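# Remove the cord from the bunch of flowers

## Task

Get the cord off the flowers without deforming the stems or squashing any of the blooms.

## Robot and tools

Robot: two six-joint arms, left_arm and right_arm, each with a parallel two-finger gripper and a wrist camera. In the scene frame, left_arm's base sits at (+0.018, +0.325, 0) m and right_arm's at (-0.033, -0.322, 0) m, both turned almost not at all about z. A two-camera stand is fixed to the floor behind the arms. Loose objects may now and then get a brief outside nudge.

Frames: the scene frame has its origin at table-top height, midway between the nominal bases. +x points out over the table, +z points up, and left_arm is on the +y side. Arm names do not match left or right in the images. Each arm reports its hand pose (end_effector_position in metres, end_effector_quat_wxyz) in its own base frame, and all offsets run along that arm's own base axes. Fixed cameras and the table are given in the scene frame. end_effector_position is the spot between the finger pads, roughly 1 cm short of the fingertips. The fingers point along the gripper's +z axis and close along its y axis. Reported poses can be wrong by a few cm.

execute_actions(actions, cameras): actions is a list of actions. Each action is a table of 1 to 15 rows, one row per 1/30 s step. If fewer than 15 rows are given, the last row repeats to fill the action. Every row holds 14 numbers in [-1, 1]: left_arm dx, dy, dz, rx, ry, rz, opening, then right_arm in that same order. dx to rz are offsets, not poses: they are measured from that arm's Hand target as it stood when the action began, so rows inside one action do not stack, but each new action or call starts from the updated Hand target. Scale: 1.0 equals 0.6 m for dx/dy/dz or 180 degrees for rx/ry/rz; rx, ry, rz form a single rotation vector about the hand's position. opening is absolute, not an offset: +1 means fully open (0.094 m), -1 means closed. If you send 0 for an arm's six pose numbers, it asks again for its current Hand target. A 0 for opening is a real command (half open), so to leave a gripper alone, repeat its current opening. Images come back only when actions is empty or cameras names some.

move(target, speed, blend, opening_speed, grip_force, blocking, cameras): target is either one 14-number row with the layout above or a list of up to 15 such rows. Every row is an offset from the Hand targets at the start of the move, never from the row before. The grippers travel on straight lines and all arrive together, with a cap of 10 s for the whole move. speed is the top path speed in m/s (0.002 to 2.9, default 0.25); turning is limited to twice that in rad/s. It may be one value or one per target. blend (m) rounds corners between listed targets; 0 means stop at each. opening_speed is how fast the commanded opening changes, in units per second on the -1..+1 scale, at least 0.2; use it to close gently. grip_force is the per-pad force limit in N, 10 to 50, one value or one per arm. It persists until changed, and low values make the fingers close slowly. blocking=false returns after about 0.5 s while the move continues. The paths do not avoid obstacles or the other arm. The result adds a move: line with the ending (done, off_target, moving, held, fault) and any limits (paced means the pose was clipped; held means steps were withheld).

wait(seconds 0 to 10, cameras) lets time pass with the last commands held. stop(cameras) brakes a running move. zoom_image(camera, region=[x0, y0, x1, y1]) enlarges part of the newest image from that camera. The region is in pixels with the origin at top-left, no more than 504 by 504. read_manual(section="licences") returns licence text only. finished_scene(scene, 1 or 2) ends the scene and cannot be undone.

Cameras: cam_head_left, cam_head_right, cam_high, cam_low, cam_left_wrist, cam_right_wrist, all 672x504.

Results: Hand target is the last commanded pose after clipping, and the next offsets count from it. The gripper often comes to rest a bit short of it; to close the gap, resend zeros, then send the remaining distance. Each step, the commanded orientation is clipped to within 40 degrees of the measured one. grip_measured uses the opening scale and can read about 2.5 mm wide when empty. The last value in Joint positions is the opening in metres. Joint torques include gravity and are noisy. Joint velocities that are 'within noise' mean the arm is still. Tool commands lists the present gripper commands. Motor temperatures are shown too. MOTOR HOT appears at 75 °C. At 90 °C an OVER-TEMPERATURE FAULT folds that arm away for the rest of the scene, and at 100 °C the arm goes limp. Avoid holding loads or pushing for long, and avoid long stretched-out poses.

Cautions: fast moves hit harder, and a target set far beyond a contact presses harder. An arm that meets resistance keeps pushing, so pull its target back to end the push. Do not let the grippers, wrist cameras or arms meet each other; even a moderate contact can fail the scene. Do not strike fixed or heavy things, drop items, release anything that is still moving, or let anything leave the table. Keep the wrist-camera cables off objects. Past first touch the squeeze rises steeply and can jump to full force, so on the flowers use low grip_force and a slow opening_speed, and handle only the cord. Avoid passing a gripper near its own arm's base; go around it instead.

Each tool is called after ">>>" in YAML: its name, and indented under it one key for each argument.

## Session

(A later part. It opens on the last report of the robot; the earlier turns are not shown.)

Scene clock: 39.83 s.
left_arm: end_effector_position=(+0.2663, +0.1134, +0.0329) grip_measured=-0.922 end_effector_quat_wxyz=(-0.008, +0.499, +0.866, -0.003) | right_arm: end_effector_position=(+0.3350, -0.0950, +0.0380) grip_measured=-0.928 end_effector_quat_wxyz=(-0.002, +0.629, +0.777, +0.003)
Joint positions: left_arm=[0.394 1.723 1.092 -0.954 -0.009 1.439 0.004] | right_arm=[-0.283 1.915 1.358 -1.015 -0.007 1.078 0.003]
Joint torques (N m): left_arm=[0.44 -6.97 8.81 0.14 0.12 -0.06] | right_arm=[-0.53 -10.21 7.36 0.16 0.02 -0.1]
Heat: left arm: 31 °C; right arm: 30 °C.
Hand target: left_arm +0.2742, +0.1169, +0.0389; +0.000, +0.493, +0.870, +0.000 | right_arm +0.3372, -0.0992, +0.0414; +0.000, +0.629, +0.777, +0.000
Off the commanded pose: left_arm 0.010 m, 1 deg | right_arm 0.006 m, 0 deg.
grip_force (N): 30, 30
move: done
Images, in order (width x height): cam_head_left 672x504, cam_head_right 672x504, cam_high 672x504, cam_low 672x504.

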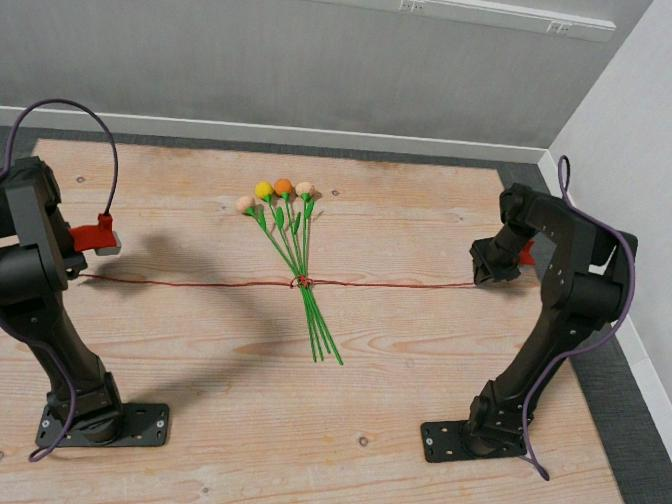

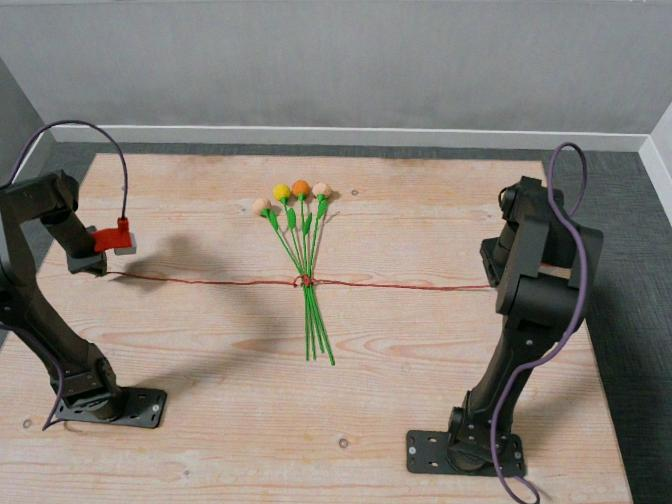

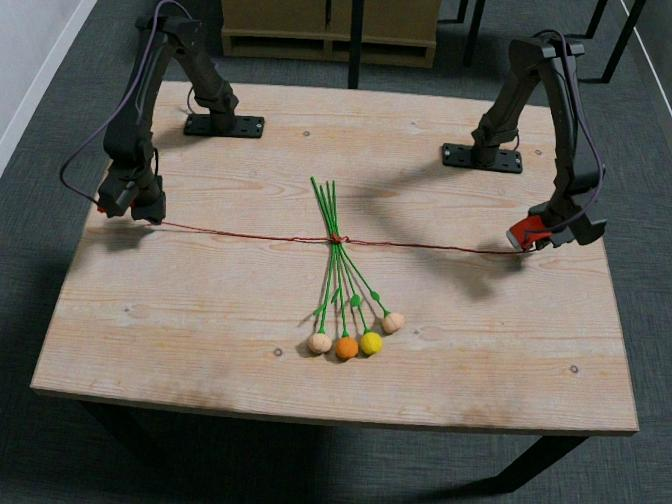

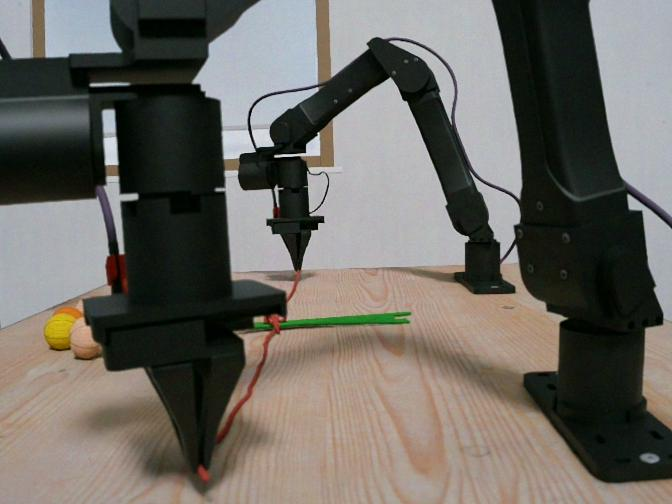

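>>> move:
  target: [0.005,0.04,0.0,0,0,0.05,-1,0,-0.04,0.0,0,0,0,-1]
  speed: 0.04
  cameras: ["cam_head_left","cam_head_right","cam_high","cam_low"]

>>> zoom_image:
  camera: "cam_head_right"
  region: [260, 255, 350, 315]

>>> zoom_image:
  camera: "cam_high"
  region: [290, 210, 380, 270]

Scene clock: 42.47 s.
left_arm: end_effector_position=(+0.2693, +0.1367, +0.0329) grip_measured=-0.922 end_effector_quat_wxyz=(-0.008, +0.430, +0.903, -0.003) | right_arm: end_effector_position=(+0.3371, -0.1197, +0.0470) grip_measured=-0.928 end_effector_quat_wxyz=(+0.011, +0.629, +0.777, +0.007)
Joint positions: left_arm=[0.461 1.769 1.147 -0.964 -0.009 1.35 0.004] | right_arm=[-0.347 1.915 1.395 -1.025 -0.007 1.014 0.003]
Joint torques (N m): left_arm=[0.62 -7.53 8.88 0.14 0.14 -0.12] | right_arm=[-0.49 -7.9 7.53 0.23 0 -0.09]
Heat: left arm: 31 °C; right arm: 30 °C.
Hand target: left_arm +0.2771, +0.1409, +0.0388; +0.000, +0.424, +0.906, +0.000 | right_arm +0.3373, -0.1232, +0.0415; +0.000, +0.629, +0.777, +0.000
Off the commanded pose: left_arm 0.011 m, 1 deg | right_arm 0.007 m, 2 deg.
grip_force (N): 30, 30
move: off_target (left_arm)
Images, in order (width x height): cam_head_left 672x504, cam_head_right 672x504, cam_high 672x504, cam_low 672x504.

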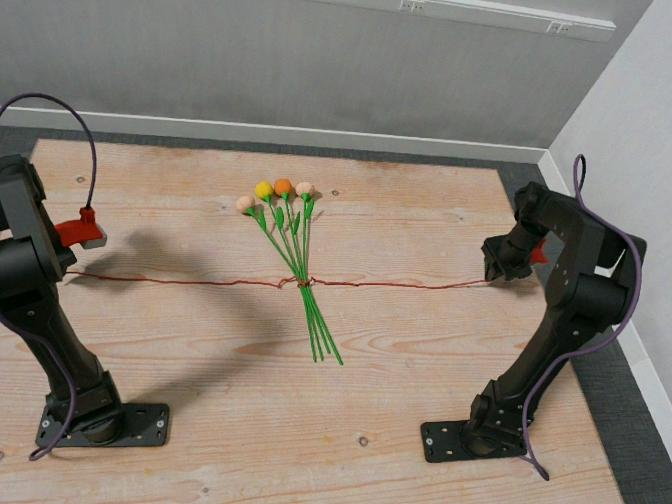

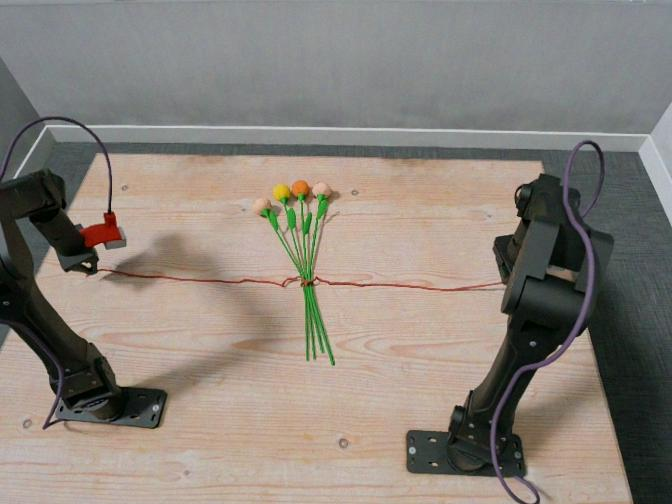

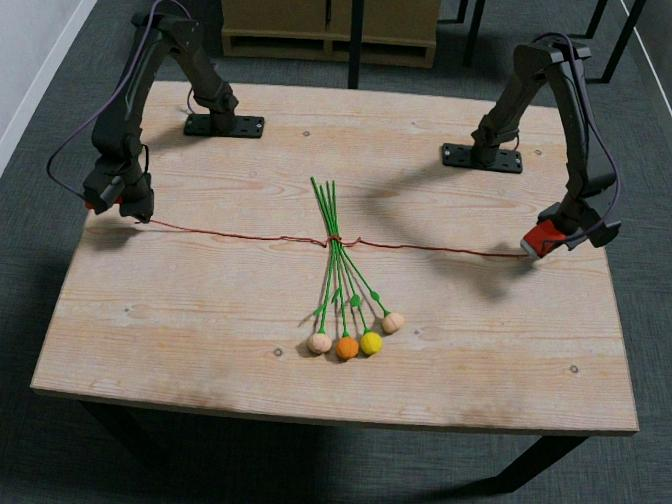

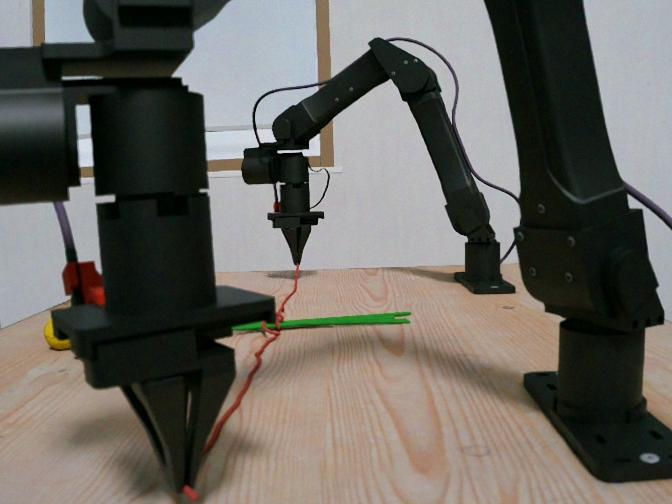

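Scaled by 5.600 from the camera's 672x504 image, which has a finer 960x720 frame.

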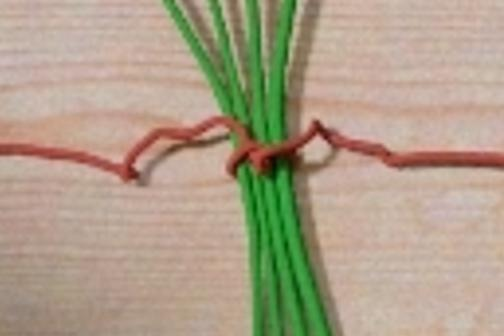

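Scaled by 5.600 from the camera's 672x504 image, which has a finer 960x720 frame.

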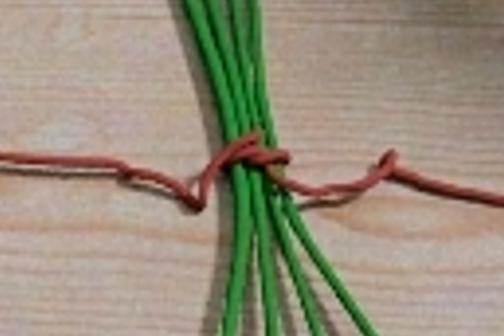

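>>> move:
  target: [0.0,0.0,0.0,0,0,0,-1,0,0.02,-0.055,0,0,0,-1]
  speed: 0.06
  cameras: ["cam_right_wrist","cam_low"]

Scene clock: 45.10 s.
left_arm: end_effector_position=(+0.2693, +0.1366, +0.0329) grip_measured=-0.922 end_effector_quat_wxyz=(-0.008, +0.430, +0.903, -0.003) | right_arm: end_effector_position=(+0.3409, -0.1130, +0.0224) grip_measured=-0.928 end_effector_quat_wxyz=(+0.013, +0.626, +0.779, +0.008)
Joint positions: left_arm=[0.461 1.769 1.147 -0.965 -0.009 1.349 0.004] | right_arm=[-0.326 1.947 1.336 -0.931 -0.007 1.028 0.003]
Joint torques (N m): left_arm=[0.59 -7.32 8.7 0.15 0.14 -0.12] | right_arm=[0.58 -8.35 4.33 0.45 0.03 0.08]
Heat: left arm: 31 °C; right arm: 30 °C.
Hand target: left_arm +0.2771, +0.1409, +0.0388; +0.000, +0.424, +0.906, +0.000 | right_arm +0.3372, -0.1112, +0.0085; +0.000, +0.629, +0.777, +0.000
Off the commanded pose: left_arm 0.011 m, 1 deg | right_arm 0.015 m, 2 deg.
grip_force (N): 30, 30
move: off_target (left_arm, right_arm)
camera_calibration:
cam_right_wrist: T_world_to_cam=[[-0.975557, -0.217345, -0.0324148, 0.308057], [-0.211385, 0.887851, 0.408702, 0.203081], [-0.0600498, 0.405564, -0.912092, 0.175061], [0, 0, 0, 1]] pos_world=[0.353968, -0.184349, 0.0866579]
Images, in order (width x height): cam_low 672x504, cam_right_wrist 672x504.

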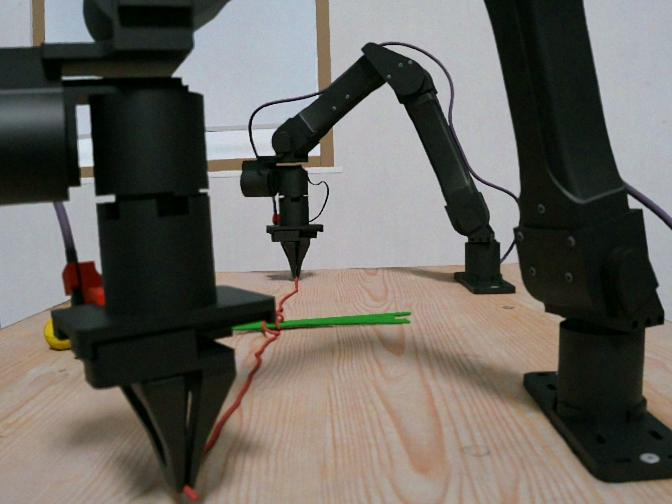

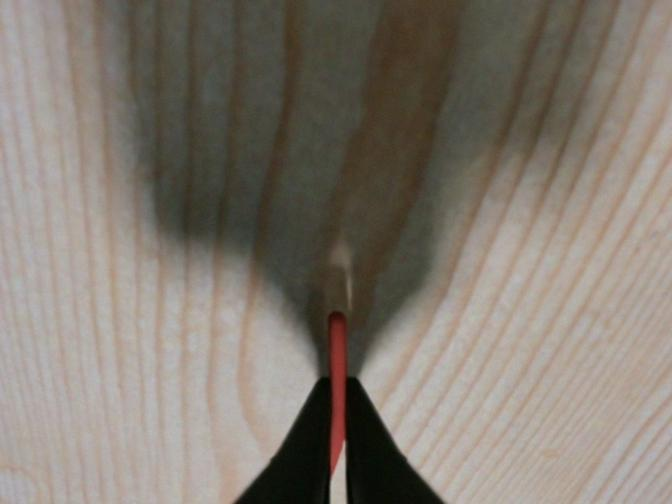

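>>> move:
  target:
    - [0,0,0,0,0,0,-1,-0.004,0,-0.012,0,0,0,-1]
    - [0,0,0,0,0,0,-1,-0.004,0,-0.012,0,0,0,-0.3]
    - [0,0,0,0,0,0,-1,-0.004,0,0.1,0,0,0,-0.3]
  speed: 0.1
  opening_speed: 1.0
  cameras: ["all"]

>>> zoom_image:
  camera: "cam_head_right"
  region: [260, 255, 350, 315]

Scene clock: 48.53 s.
left_arm: end_effector_position=(+0.2693, +0.1366, +0.0329) grip_measured=-0.922 end_effector_quat_wxyz=(-0.008, +0.430, +0.903, -0.003) | right_arm: end_effector_position=(+0.3307, -0.1096, +0.0528) grip_measured=-0.302 end_effector_quat_wxyz=(-0.018, +0.627, +0.779, -0.003)
Joint positions: left_arm=[0.461 1.769 1.147 -0.965 -0.009 1.349 0.004] | right_arm=[-0.326 1.932 1.442 -1.117 -0.007 1.028 0.033]
Joint torques (N m): left_arm=[0.55 -7.38 8.84 0.14 0.15 -0.13] | right_arm=[0.27 -14.13 7.27 0.09 0.05 0.08]
Heat: left arm: 31 °C; right arm: 30 °C.
Hand target: left_arm +0.2771, +0.1409, +0.0388; +0.000, +0.424, +0.906, +0.000 | right_arm +0.3348, -0.1112, +0.0686; +0.000, +0.629, +0.777, +0.000
Off the commanded pose: left_arm 0.011 m, 1 deg | right_arm 0.016 m, 2 deg.
grip_force (N): 30, 30
move: off_target (left_arm, right_arm); target 2's new opening was sent with right_arm's hand 0.016 m and 2 deg from that target
camera_calibration:
cam_left_wrist: T_world_to_cam=[[-0.779859, -0.625885, 0.0093524, 0.296696], [-0.557856, 0.701716, 0.443161, 0.0789051], [-0.28393, 0.340386, -0.896393, 0.146948], [0, 0, 0, 1]] pos_world=[0.317122, 0.0803092, 0.0939812]
cam_right_wrist: T_world_to_cam=[[-0.975903, -0.216879, 0.0240032, 0.296991], [-0.184519, 0.87896, 0.439753, 0.173898], [-0.116471, 0.424727, -0.897798, 0.220769], [0, 0, 0, 1]] pos_world=[0.347635, -0.182204, 0.114605]

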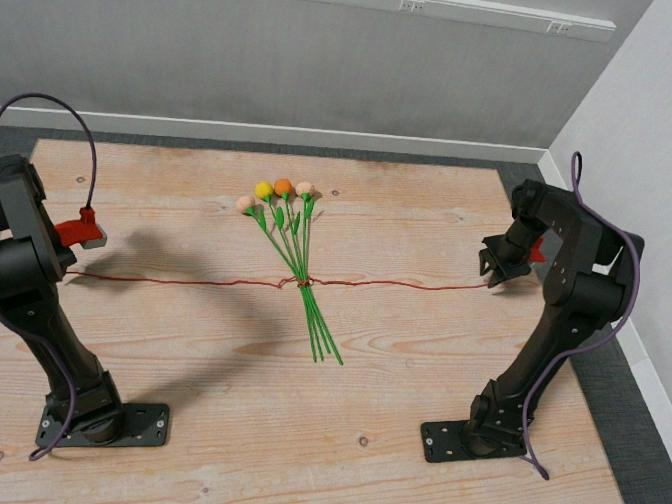

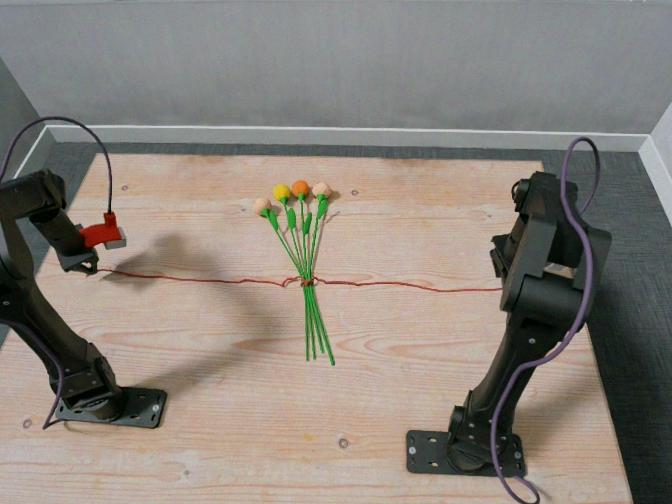

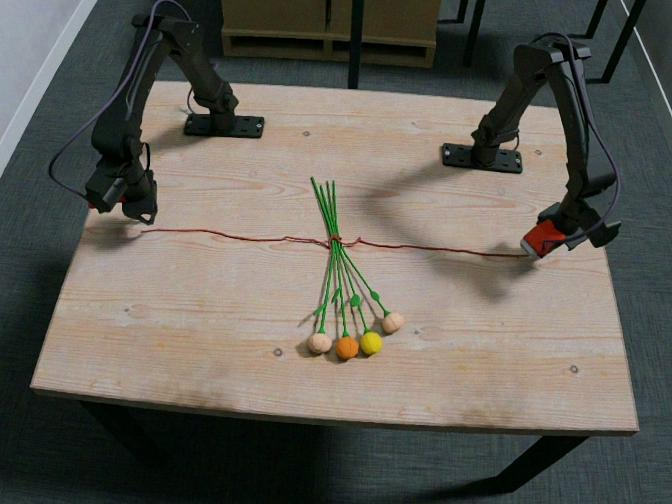

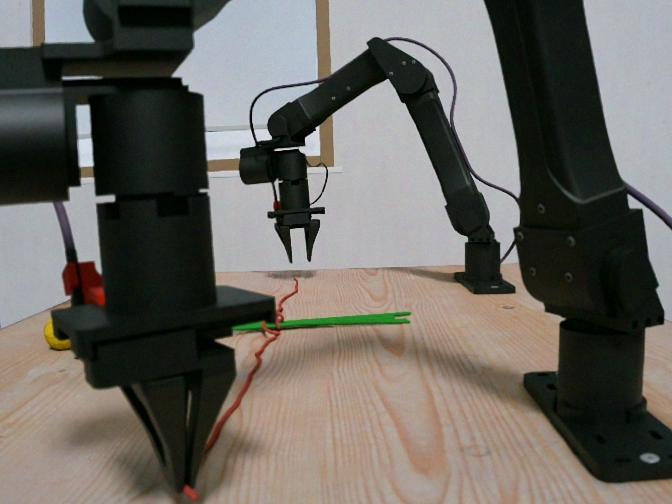

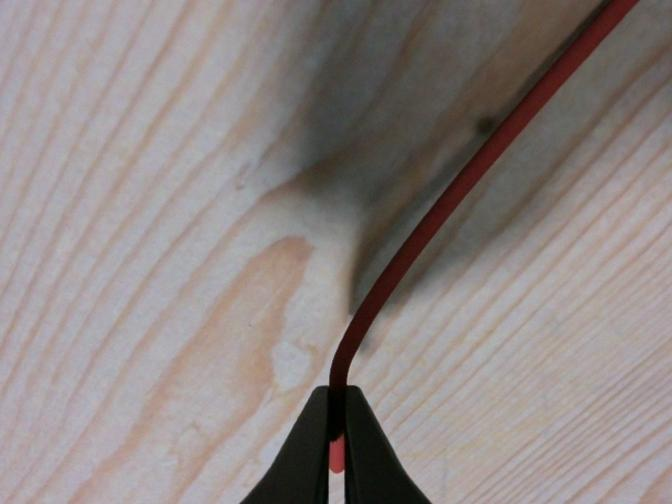

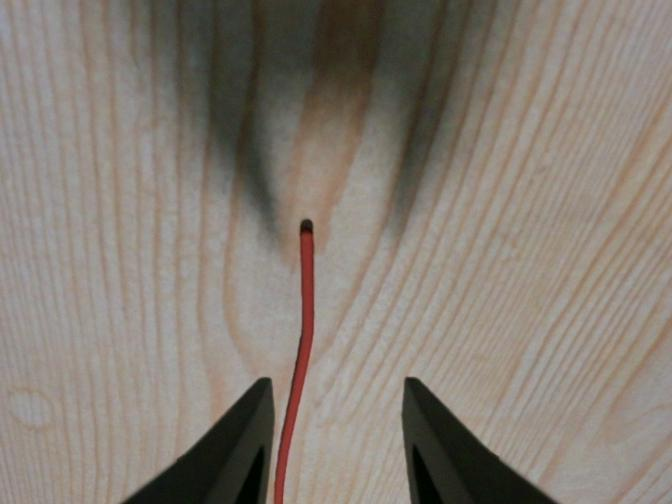

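Scaled by 5.600 from the camera's 672x504 image, which has a finer 960x720 frame.

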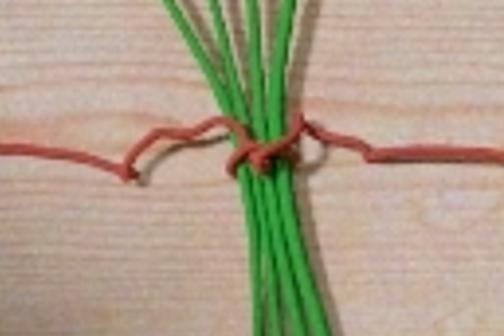

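>>> move:
  target:
    - [0,0,0,0,0,0,-1,-0.004,0.15,0.22,0,0,0.3,-0.04]
    - [0,0,0,0,0,0,-1,-0.0075,0.748,0.18,0,0,0.933,-0.04]
  speed: 0.25
  blend: [0.05,0]
  cameras: ["all"]

Scene clock: 56.00 s.
left_arm: end_effector_position=(+0.2693, +0.1366, +0.0329) grip_measured=-0.922 end_effector_quat_wxyz=(-0.008, +0.430, +0.903, -0.003) | right_arm: end_effector_position=(+0.3281, +0.3348, +0.1875) grip_measured=-0.042 end_effector_quat_wxyz=(-0.108, +0.698, -0.708, -0.004)
Joint positions: left_arm=[0.461 1.769 1.147 -0.965 -0.009 1.349 0.004] | right_arm=[0.792 2.262 2.474 -1.567 -0.005 -0.766 0.045]
Joint torques (N m): left_arm=[0.46 -7.36 8.8 0.14 0.13 -0.09] | right_arm=[0.24 -10.7 7.45 0.59 0 -0.09]
Heat: left arm: 32 °C; right arm: 30 °C.
Hand target: left_arm +0.2771, +0.1409, +0.0388; +0.000, +0.424, +0.906, +0.000 | right_arm +0.3303, +0.3375, +0.1765; +0.000, +0.707, -0.707, +0.000
Off the commanded pose: left_arm 0.011 m, 1 deg | right_arm 0.012 m, 12 deg.
joint sent to its limit (right arm) — joint 4 (wrist pitch), lower limit. The joint targets are off in orientation, not in position.
grip_force (N): 30, 30
move: off_target (left_arm, right_arm)
camera_calibration:
cam_left_wrist: T_world_to_cam=[[-0.779859, -0.625885, 0.0093524, 0.296696], [-0.557856, 0.701716, 0.443161, 0.0789051], [-0.28393, 0.340386, -0.896393, 0.146948], [0, 0, 0, 1]] pos_world=[0.317122, 0.0803092, 0.0939812]
cam_right_wrist: T_world_to_cam=[[0.989656, -0.0215696, 0.141833, -0.344696], [-0.05894, -0.962476, 0.26489, 0.331715], [0.130797, -0.27051, -0.953791, 0.314766], [0, 0, 0, 1]] pos_world=[0.319512, 0.39698, 0.261242]

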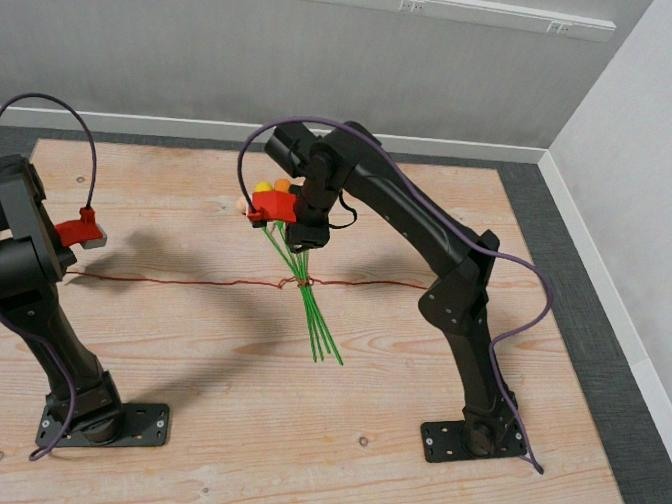

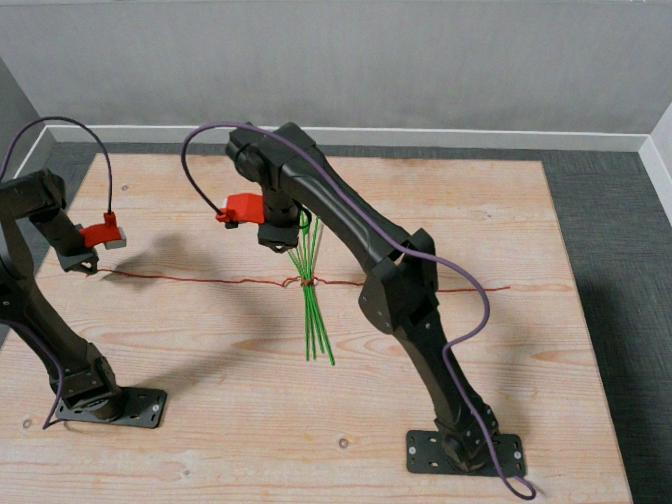

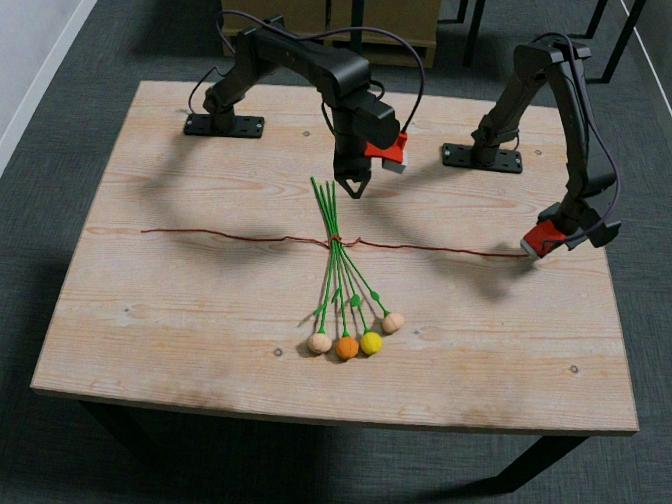

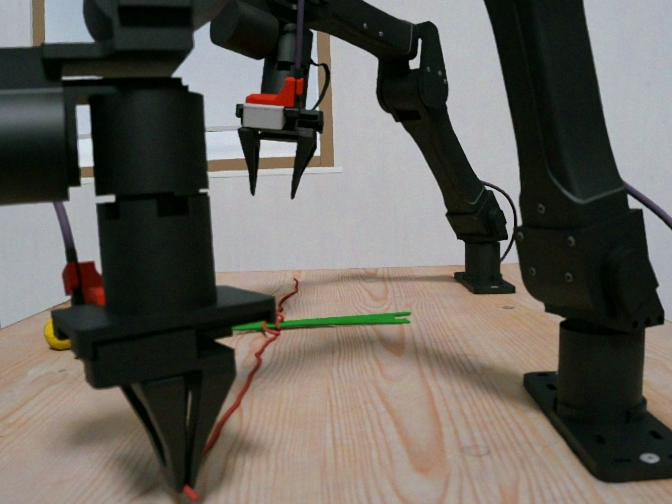

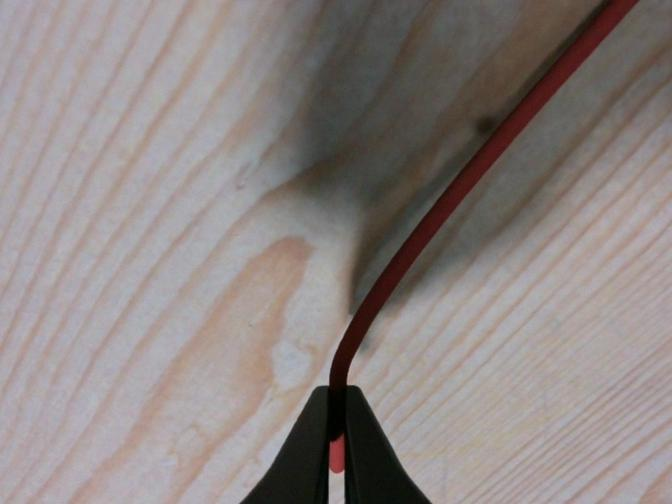

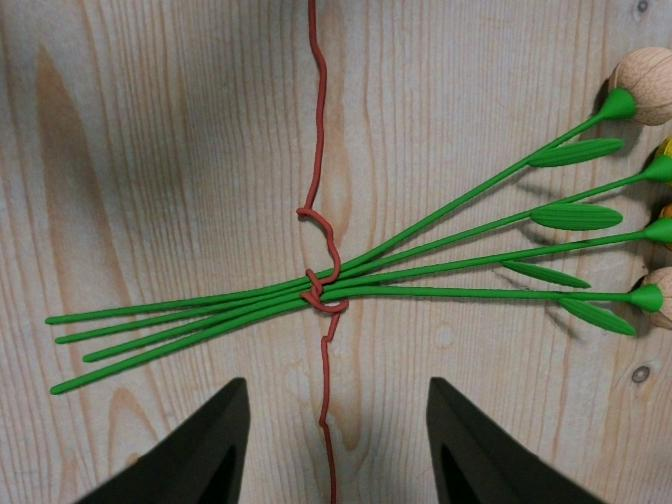

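>>> zoom_image:
  camera: "cam_right_wrist"
  region: [260, 190, 400, 350]

Scaled by 3.150 from the camera's 672x504 image, which has a finer 960x720 frame.

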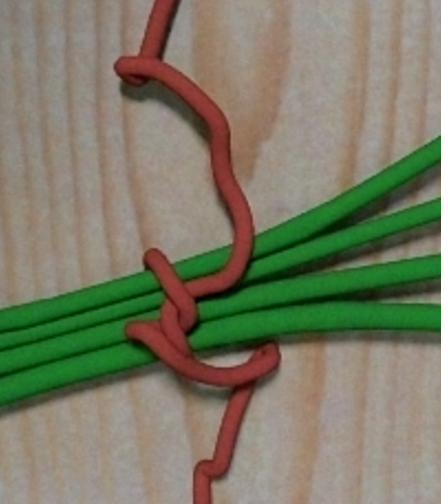

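>>> move:
  target: [0,0,0,0,0,0,-1,0.0362,-0.0108,-0.17,0,0,0.083,-0.04]
  speed: 0.2
  cameras: ["cam_right_wrist","cam_high"]

Scene clock: 58.53 s.
left_arm: end_effector_position=(+0.2693, +0.1366, +0.0329) grip_measured=-0.922 end_effector_quat_wxyz=(-0.008, +0.430, +0.903, -0.003) | right_arm: end_effector_position=(+0.3501, +0.3330, +0.0878) grip_measured=-0.042 end_effector_quat_wxyz=(-0.017, +0.791, -0.612, +0.002)
Joint positions: left_arm=[0.461 1.769 1.147 -0.965 -0.009 1.349 0.004] | right_arm=[0.758 2.49 2.488 -1.536 -0.001 -1.067 0.045]
Joint torques (N m): left_arm=[0.42 -7.58 8.73 0.13 0.15 -0.1] | right_arm=[-0.5 -12.3 7.62 0.23 -0.01 -0.14]
Heat: left arm: 32 °C; right arm: 30 °C.
Hand target: left_arm +0.2771, +0.1409, +0.0388; +0.000, +0.424, +0.906, +0.000 | right_arm +0.3520, +0.3311, +0.0745; +0.000, +0.793, -0.609, +0.000
Off the commanded pose: left_arm 0.011 m, 1 deg | right_arm 0.014 m, 2 deg.
grip_force (N): 30, 30
move: off_target (left_arm, right_arm)
camera_calibration:
cam_right_wrist: T_world_to_cam=[[0.967101, 0.253189, 0.024718, -0.425713], [0.222252, -0.888192, 0.402143, 0.222507], [0.123772, -0.383419, -0.915243, 0.253005], [0, 0, 0, 1]] pos_world=[0.33094, 0.402422, 0.152604]
Images, in order (width x height): cam_high 672x504, cam_right_wrist 672x504.

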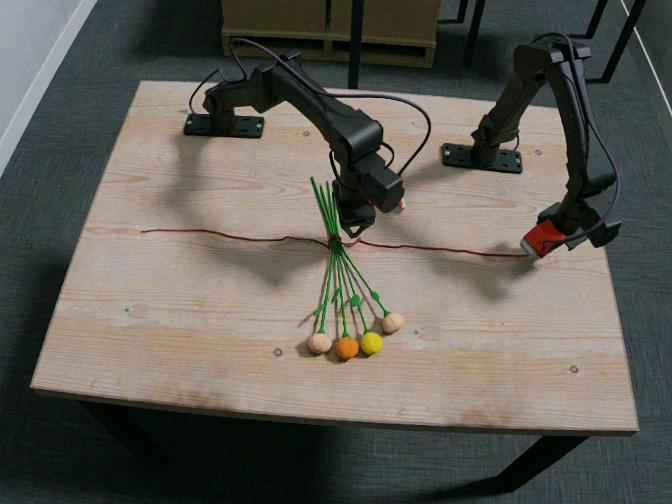

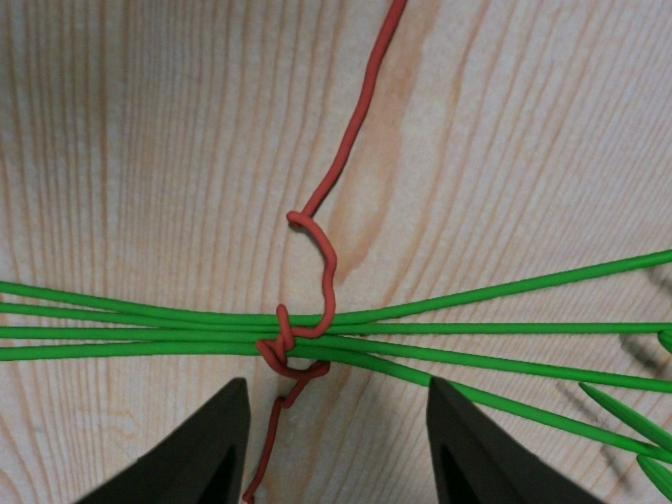

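>>> move:
  target: [0,0,0,0,0,0,-1,0.006,-0.0243,-0.085,0,0,0,-0.04]
  speed: 0.1
  cameras: ["cam_right_wrist","cam_low"]

Scene clock: 60.00 s.
left_arm: end_effector_position=(+0.2693, +0.1366, +0.0329) grip_measured=-0.922 end_effector_quat_wxyz=(-0.008, +0.430, +0.903, -0.003) | right_arm: end_effector_position=(+0.3520, +0.3164, +0.0256) grip_measured=-0.041 end_effector_quat_wxyz=(+0.010, +0.791, -0.612, -0.001)
Joint positions: left_arm=[0.461 1.769 1.147 -0.965 -0.009 1.349 0.004] | right_arm=[0.731 2.469 2.201 -1.324 0.002 -1.094 0.045]
Joint torques (N m): left_arm=[0.61 -7.45 8.88 0.08 0.16 -0.04] | right_arm=[-0.61 -17.22 3.56 0.59 -0.02 -0.11]
Heat: left arm: 32 °C; right arm: 30 °C.
Hand target: left_arm +0.2771, +0.1409, +0.0388; +0.000, +0.424, +0.906, +0.000 | right_arm +0.3556, +0.3165, +0.0235; +0.000, +0.793, -0.609, +0.000
Off the commanded pose: left_arm 0.011 m, 1 deg | right_arm 0.004 m, 1 deg.
grip_force (N): 30, 30
move: off_target (left_arm)
camera_calibration:
cam_right_wrist: T_world_to_cam=[[0.966997, 0.253897, -0.0213043, -0.420789], [0.23836, -0.871935, 0.427684, 0.220838], [0.0900119, -0.418647, -0.903677, 0.212223], [0, 0, 0, 1]] pos_world=[0.33516, 0.38824, 0.0883671]
Images, in order (width x height): cam_low 672x504, cam_right_wrist 672x504.

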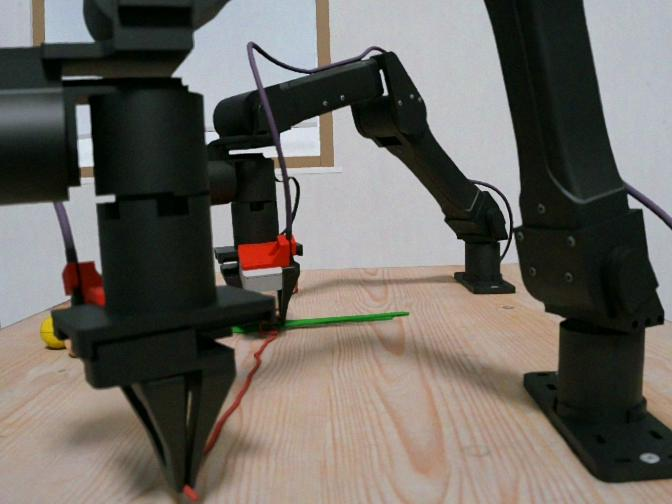

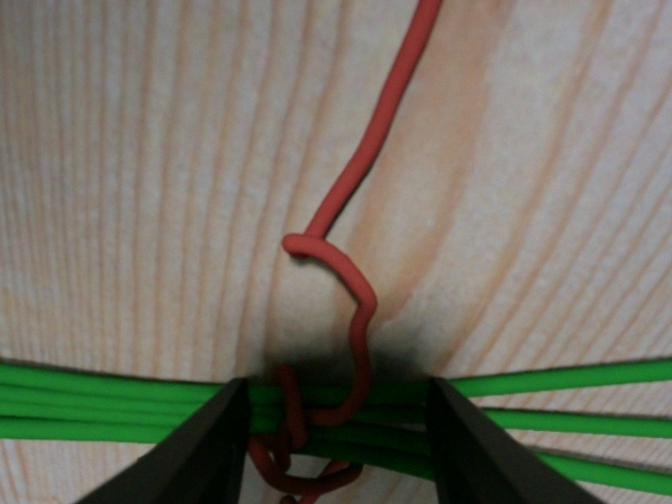

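>>> move:
  target: [0,0,0,0,0,0,-1,-0.004,0.0175,0.003,0,0,0,-0.04]
  speed: 0.08
  cameras: ["cam_right_wrist","cam_low"]

>>> zoom_image:
  camera: "cam_low"
  region: [200, 220, 340, 350]

Scene clock: 61.00 s.
left_arm: end_effector_position=(+0.2693, +0.1366, +0.0329) grip_measured=-0.922 end_effector_quat_wxyz=(-0.008, +0.430, +0.903, -0.003) | right_arm: end_effector_position=(+0.3504, +0.3201, +0.0268) grip_measured=-0.041 end_effector_quat_wxyz=(+0.008, +0.793, -0.609, +0.000)
Joint positions: left_arm=[0.461 1.769 1.147 -0.965 -0.009 1.349 0.004] | right_arm=[0.739 2.469 2.206 -1.324 0.002 -1.093 0.045]
Joint torques (N m): left_arm=[0.42 -7.32 8.96 0.17 0.17 -0.08] | right_arm=[0.58 -14.79 7.47 0.36 -0.04 0.04]
Heat: left arm: 32 °C; right arm: 30 °C.
Hand target: left_arm +0.2771, +0.1409, +0.0388; +0.000, +0.424, +0.906, +0.000 | right_arm +0.3532, +0.3271, +0.0253; +0.000, +0.793, -0.609, +0.000
Off the commanded pose: left_arm 0.011 m, 1 deg | right_arm 0.008 m, 1 deg.
grip_force (N): 30, 30
move: off_target (left_arm)
camera_calibration:
cam_right_wrist: T_world_to_cam=[[0.965403, 0.260226, -0.0166854, -0.421842], [0.242319, -0.871656, 0.426026, 0.222369], [0.0963191, -0.41533, -0.904557, 0.211755], [0, 0, 0, 1]] pos_world=[0.332968, 0.391552, 0.0897706]
Images, in order (width x height): cam_low 672x504, cam_right_wrist 672x504.

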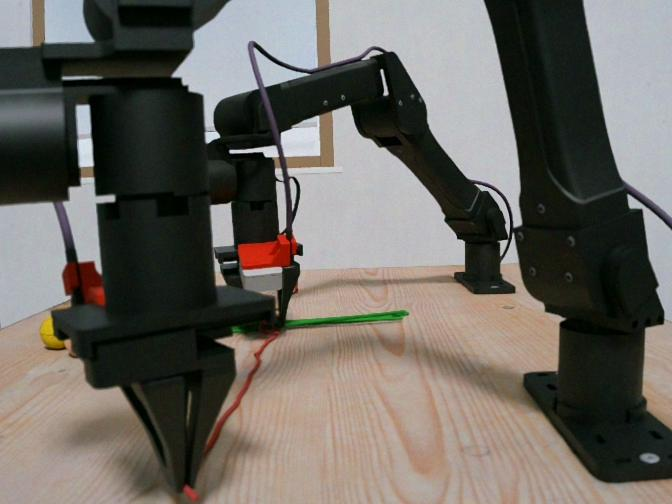

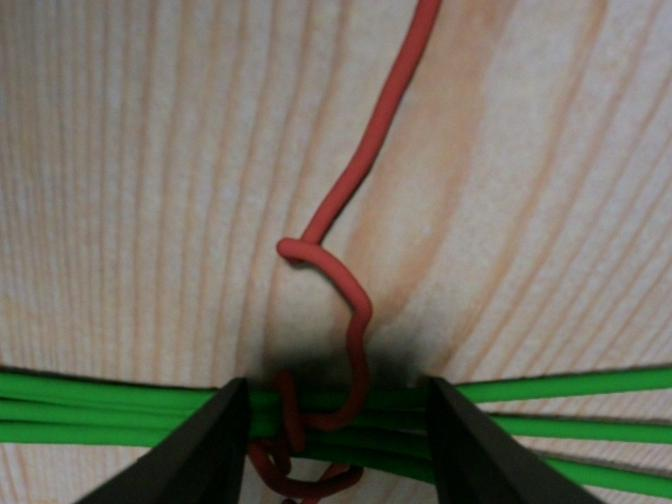

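Scaled by 3.600 from the camera's 672x504 image, which has a finer 960x720 frame.

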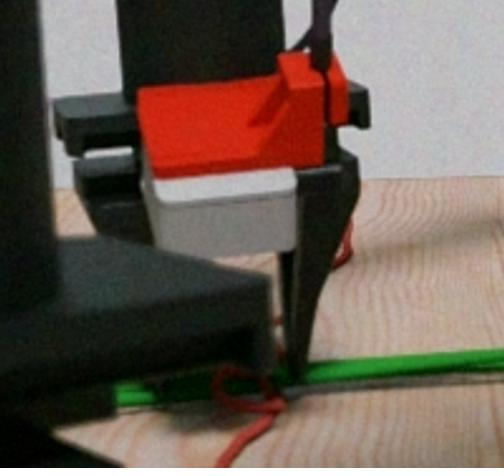

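>>> move:
  target: [0,0,0,0,0,0,-1,-0.002,0.01,0,0,0,0,-0.04]
  speed: 0.08
  cameras: ["cam_right_wrist"]

>>> move:
  target: [0,0,0,0,0,0,-1,0,0,-0.014,0,0,0,-0.04]
  speed: 0.05
  cameras: ["cam_right_wrist","cam_low","cam_head_left"]

>>> zoom_image:
  camera: "cam_low"
  region: [200, 220, 340, 350]

Scene clock: 62.13 s.
left_arm: end_effector_position=(+0.2693, +0.1366, +0.0329) grip_measured=-0.922 end_effector_quat_wxyz=(-0.008, +0.430, +0.903, -0.003) | right_arm: end_effector_position=(+0.3525, +0.3296, +0.0348) grip_measured=-0.041 end_effector_quat_wxyz=(-0.008, +0.793, -0.609, +0.002)
Joint positions: left_arm=[0.461 1.769 1.147 -0.965 -0.009 1.349 0.004] | right_arm=[0.751 2.469 2.238 -1.324 0.002 -1.082 0.045]
Joint torques (N m): left_arm=[0.47 -7.45 8.83 0.14 0.13 -0.13] | right_arm=[0.49 -13.03 7.62 0.29 -0.05 0.05]
Heat: left arm: 32 °C; right arm: 30 °C.
Hand target: left_arm +0.2771, +0.1409, +0.0388; +0.000, +0.424, +0.906, +0.000 | right_arm +0.3520, +0.3330, +0.0253; +0.000, +0.793, -0.609, +0.000
Off the commanded pose: left_arm 0.011 m, 1 deg | right_arm 0.010 m, 1 deg.
grip_force (N): 30, 30
move: off_target (left_arm)
camera_calibration:
cam_right_wrist: T_world_to_cam=[[0.965157, 0.261418, 0.0114741, -0.427448], [0.233556, -0.880403, 0.412726, 0.233338], [0.117996, -0.395666, -0.910783, 0.208823], [0, 0, 0, 1]] pos_world=[0.333417, 0.399798, 0.0987929]
Images, in order (width x height): cam_right_wrist 672x504.

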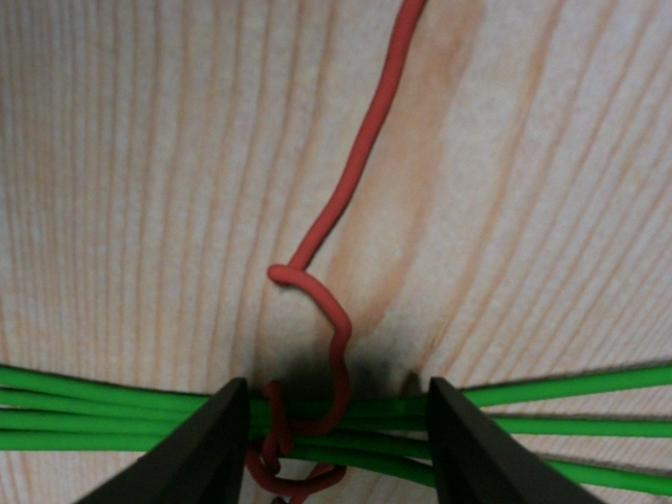

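Scene clock: 62.97 s.
left_arm: end_effector_position=(+0.2693, +0.1366, +0.0329) grip_measured=-0.922 end_effector_quat_wxyz=(-0.008, +0.430, +0.903, -0.003) | right_arm: end_effector_position=(+0.3551, +0.3321, +0.0349) grip_measured=-0.041 end_effector_quat_wxyz=(-0.015, +0.793, -0.609, +0.004)
Joint positions: left_arm=[0.461 1.769 1.147 -0.965 -0.009 1.349 0.004] | right_arm=[0.751 2.469 2.238 -1.309 0.002 -1.082 0.045]
Joint torques (N m): left_arm=[0.58 -7.43 8.73 0.12 0.13 -0.11] | right_arm=[0.49 -13.08 5.23 0.45 -0.03 0.03]
Heat: left arm: 32 °C; right arm: 30 °C.
Hand target: left_arm +0.2771, +0.1409, +0.0388; +0.000, +0.424, +0.906, +0.000 | right_arm +0.3520, +0.3330, +0.0169; +0.000, +0.793, -0.609, +0.000
Off the commanded pose: left_arm 0.011 m, 1 deg | right_arm 0.018 m, 2 deg.
grip_force (N): 30, 30
move: off_target (left_arm, right_arm)
camera_calibration:
cam_right_wrist: T_world_to_cam=[[0.965059, 0.260908, 0.0242425, -0.430914], [0.228926, -0.884526, 0.406457, 0.238048], [0.127491, -0.386706, -0.913348, 0.203333], [0, 0, 0, 1]] pos_world=[0.335439, 0.401619, 0.0994037]
Images, in order (width x height): cam_head_left 672x504, cam_low 672x504, cam_right_wrist 672x504.

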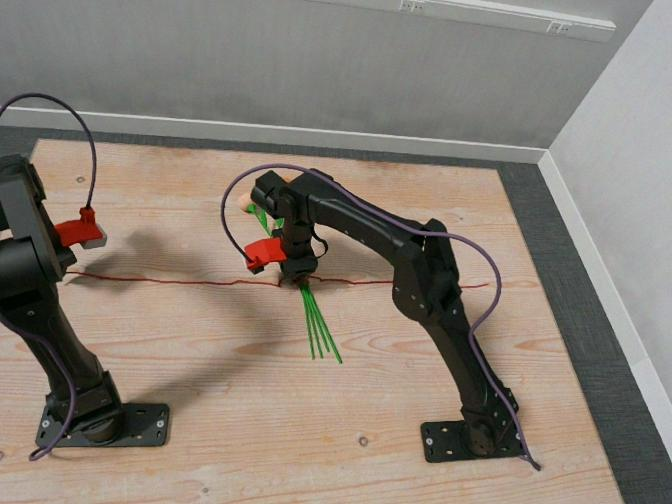

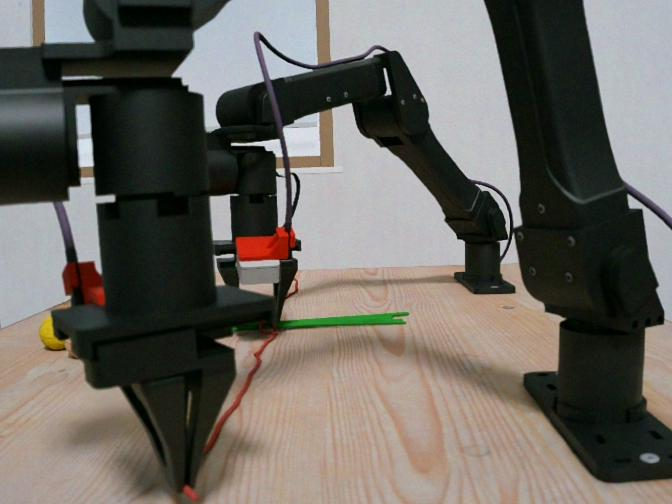

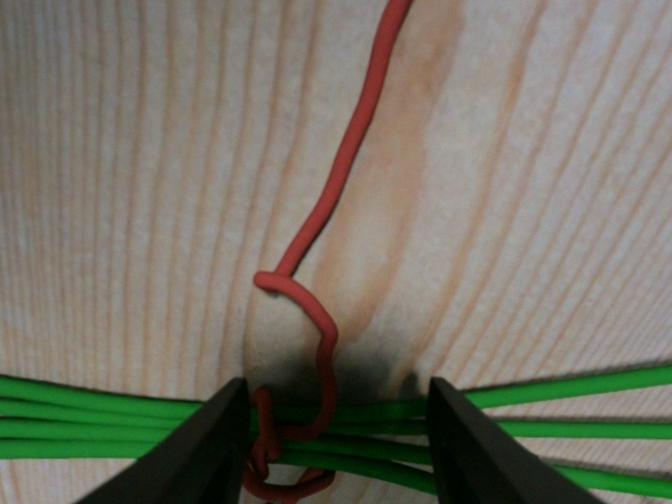

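Scaled by 3.600 from the camera's 672x504 image, which has a finer 960x720 frame.

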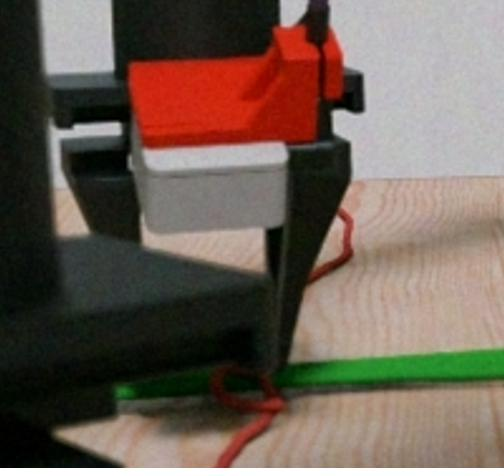

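>>> move:
  target: [0,0,0,0,0,0,-1,-0.004,0.002,-0.018,0,0,0,-0.04]
  speed: 0.05
  cameras: ["cam_right_wrist","cam_low"]

>>> zoom_image:
  camera: "cam_low"
  region: [200, 220, 340, 350]

Scene clock: 64.23 s.
left_arm: end_effector_position=(+0.2693, +0.1366, +0.0329) grip_measured=-0.922 end_effector_quat_wxyz=(-0.008, +0.430, +0.903, -0.003) | right_arm: end_effector_position=(+0.3550, +0.3348, +0.0257) grip_measured=-0.041 end_effector_quat_wxyz=(-0.018, +0.793, -0.609, +0.004)
Joint positions: left_arm=[0.461 1.769 1.147 -0.965 -0.009 1.349 0.004] | right_arm=[0.755 2.469 2.201 -1.265 0.002 -1.077 0.045]
Joint torques (N m): left_arm=[0.62 -7.3 8.72 0.15 0.06 -0.04] | right_arm=[0.54 -13.26 4.63 0.47 -0.02 0.05]
Heat: left arm: 32 °C; right arm: 30 °C.
Hand target: left_arm +0.2771, +0.1409, +0.0388; +0.000, +0.424, +0.906, +0.000 | right_arm +0.3496, +0.3342, +0.0061; +0.000, +0.793, -0.609, +0.000
Off the commanded pose: left_arm 0.011 m, 1 deg | right_arm 0.020 m, 2 deg.
grip_force (N): 30, 30
move: off_target (left_arm, right_arm)
camera_calibration:
cam_right_wrist: T_world_to_cam=[[0.965132, 0.259977, 0.0305236, -0.431046], [0.226114, -0.886755, 0.40316, 0.245959], [0.131879, -0.382201, -0.91462, 0.19299], [0, 0, 0, 1]] pos_world=[0.33495, 0.403929, 0.0905091]
Images, in order (width x height): cam_low 672x504, cam_right_wrist 672x504.

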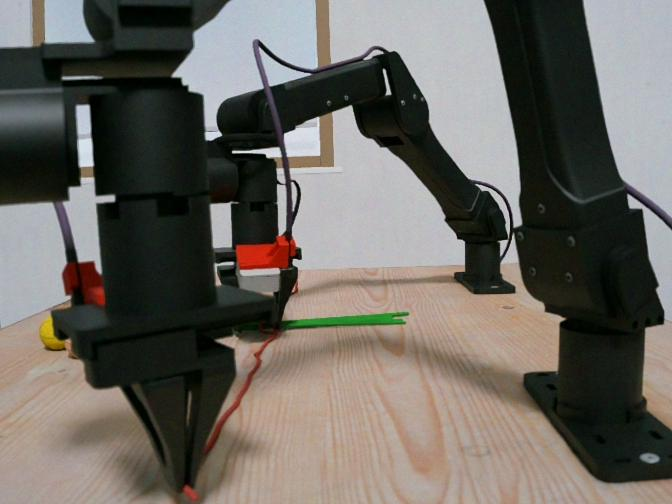

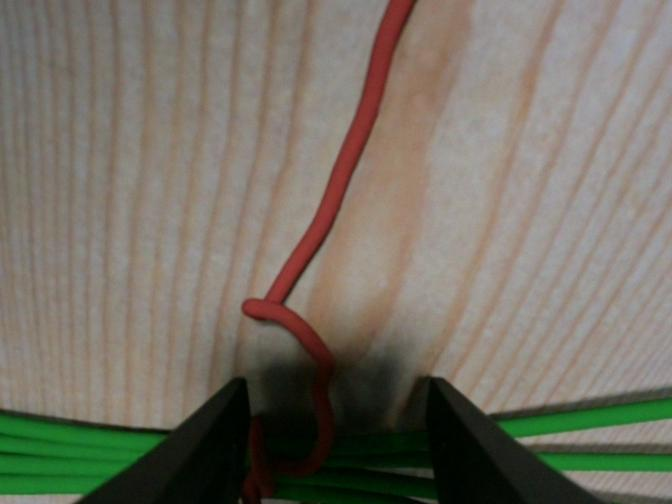

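Scaled by 3.600 from the camera's 672x504 image, which has a finer 960x720 frame.

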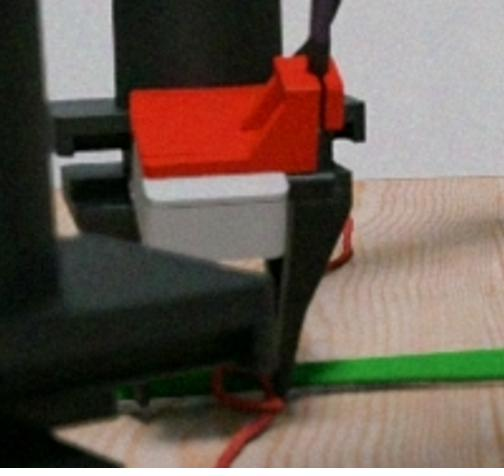

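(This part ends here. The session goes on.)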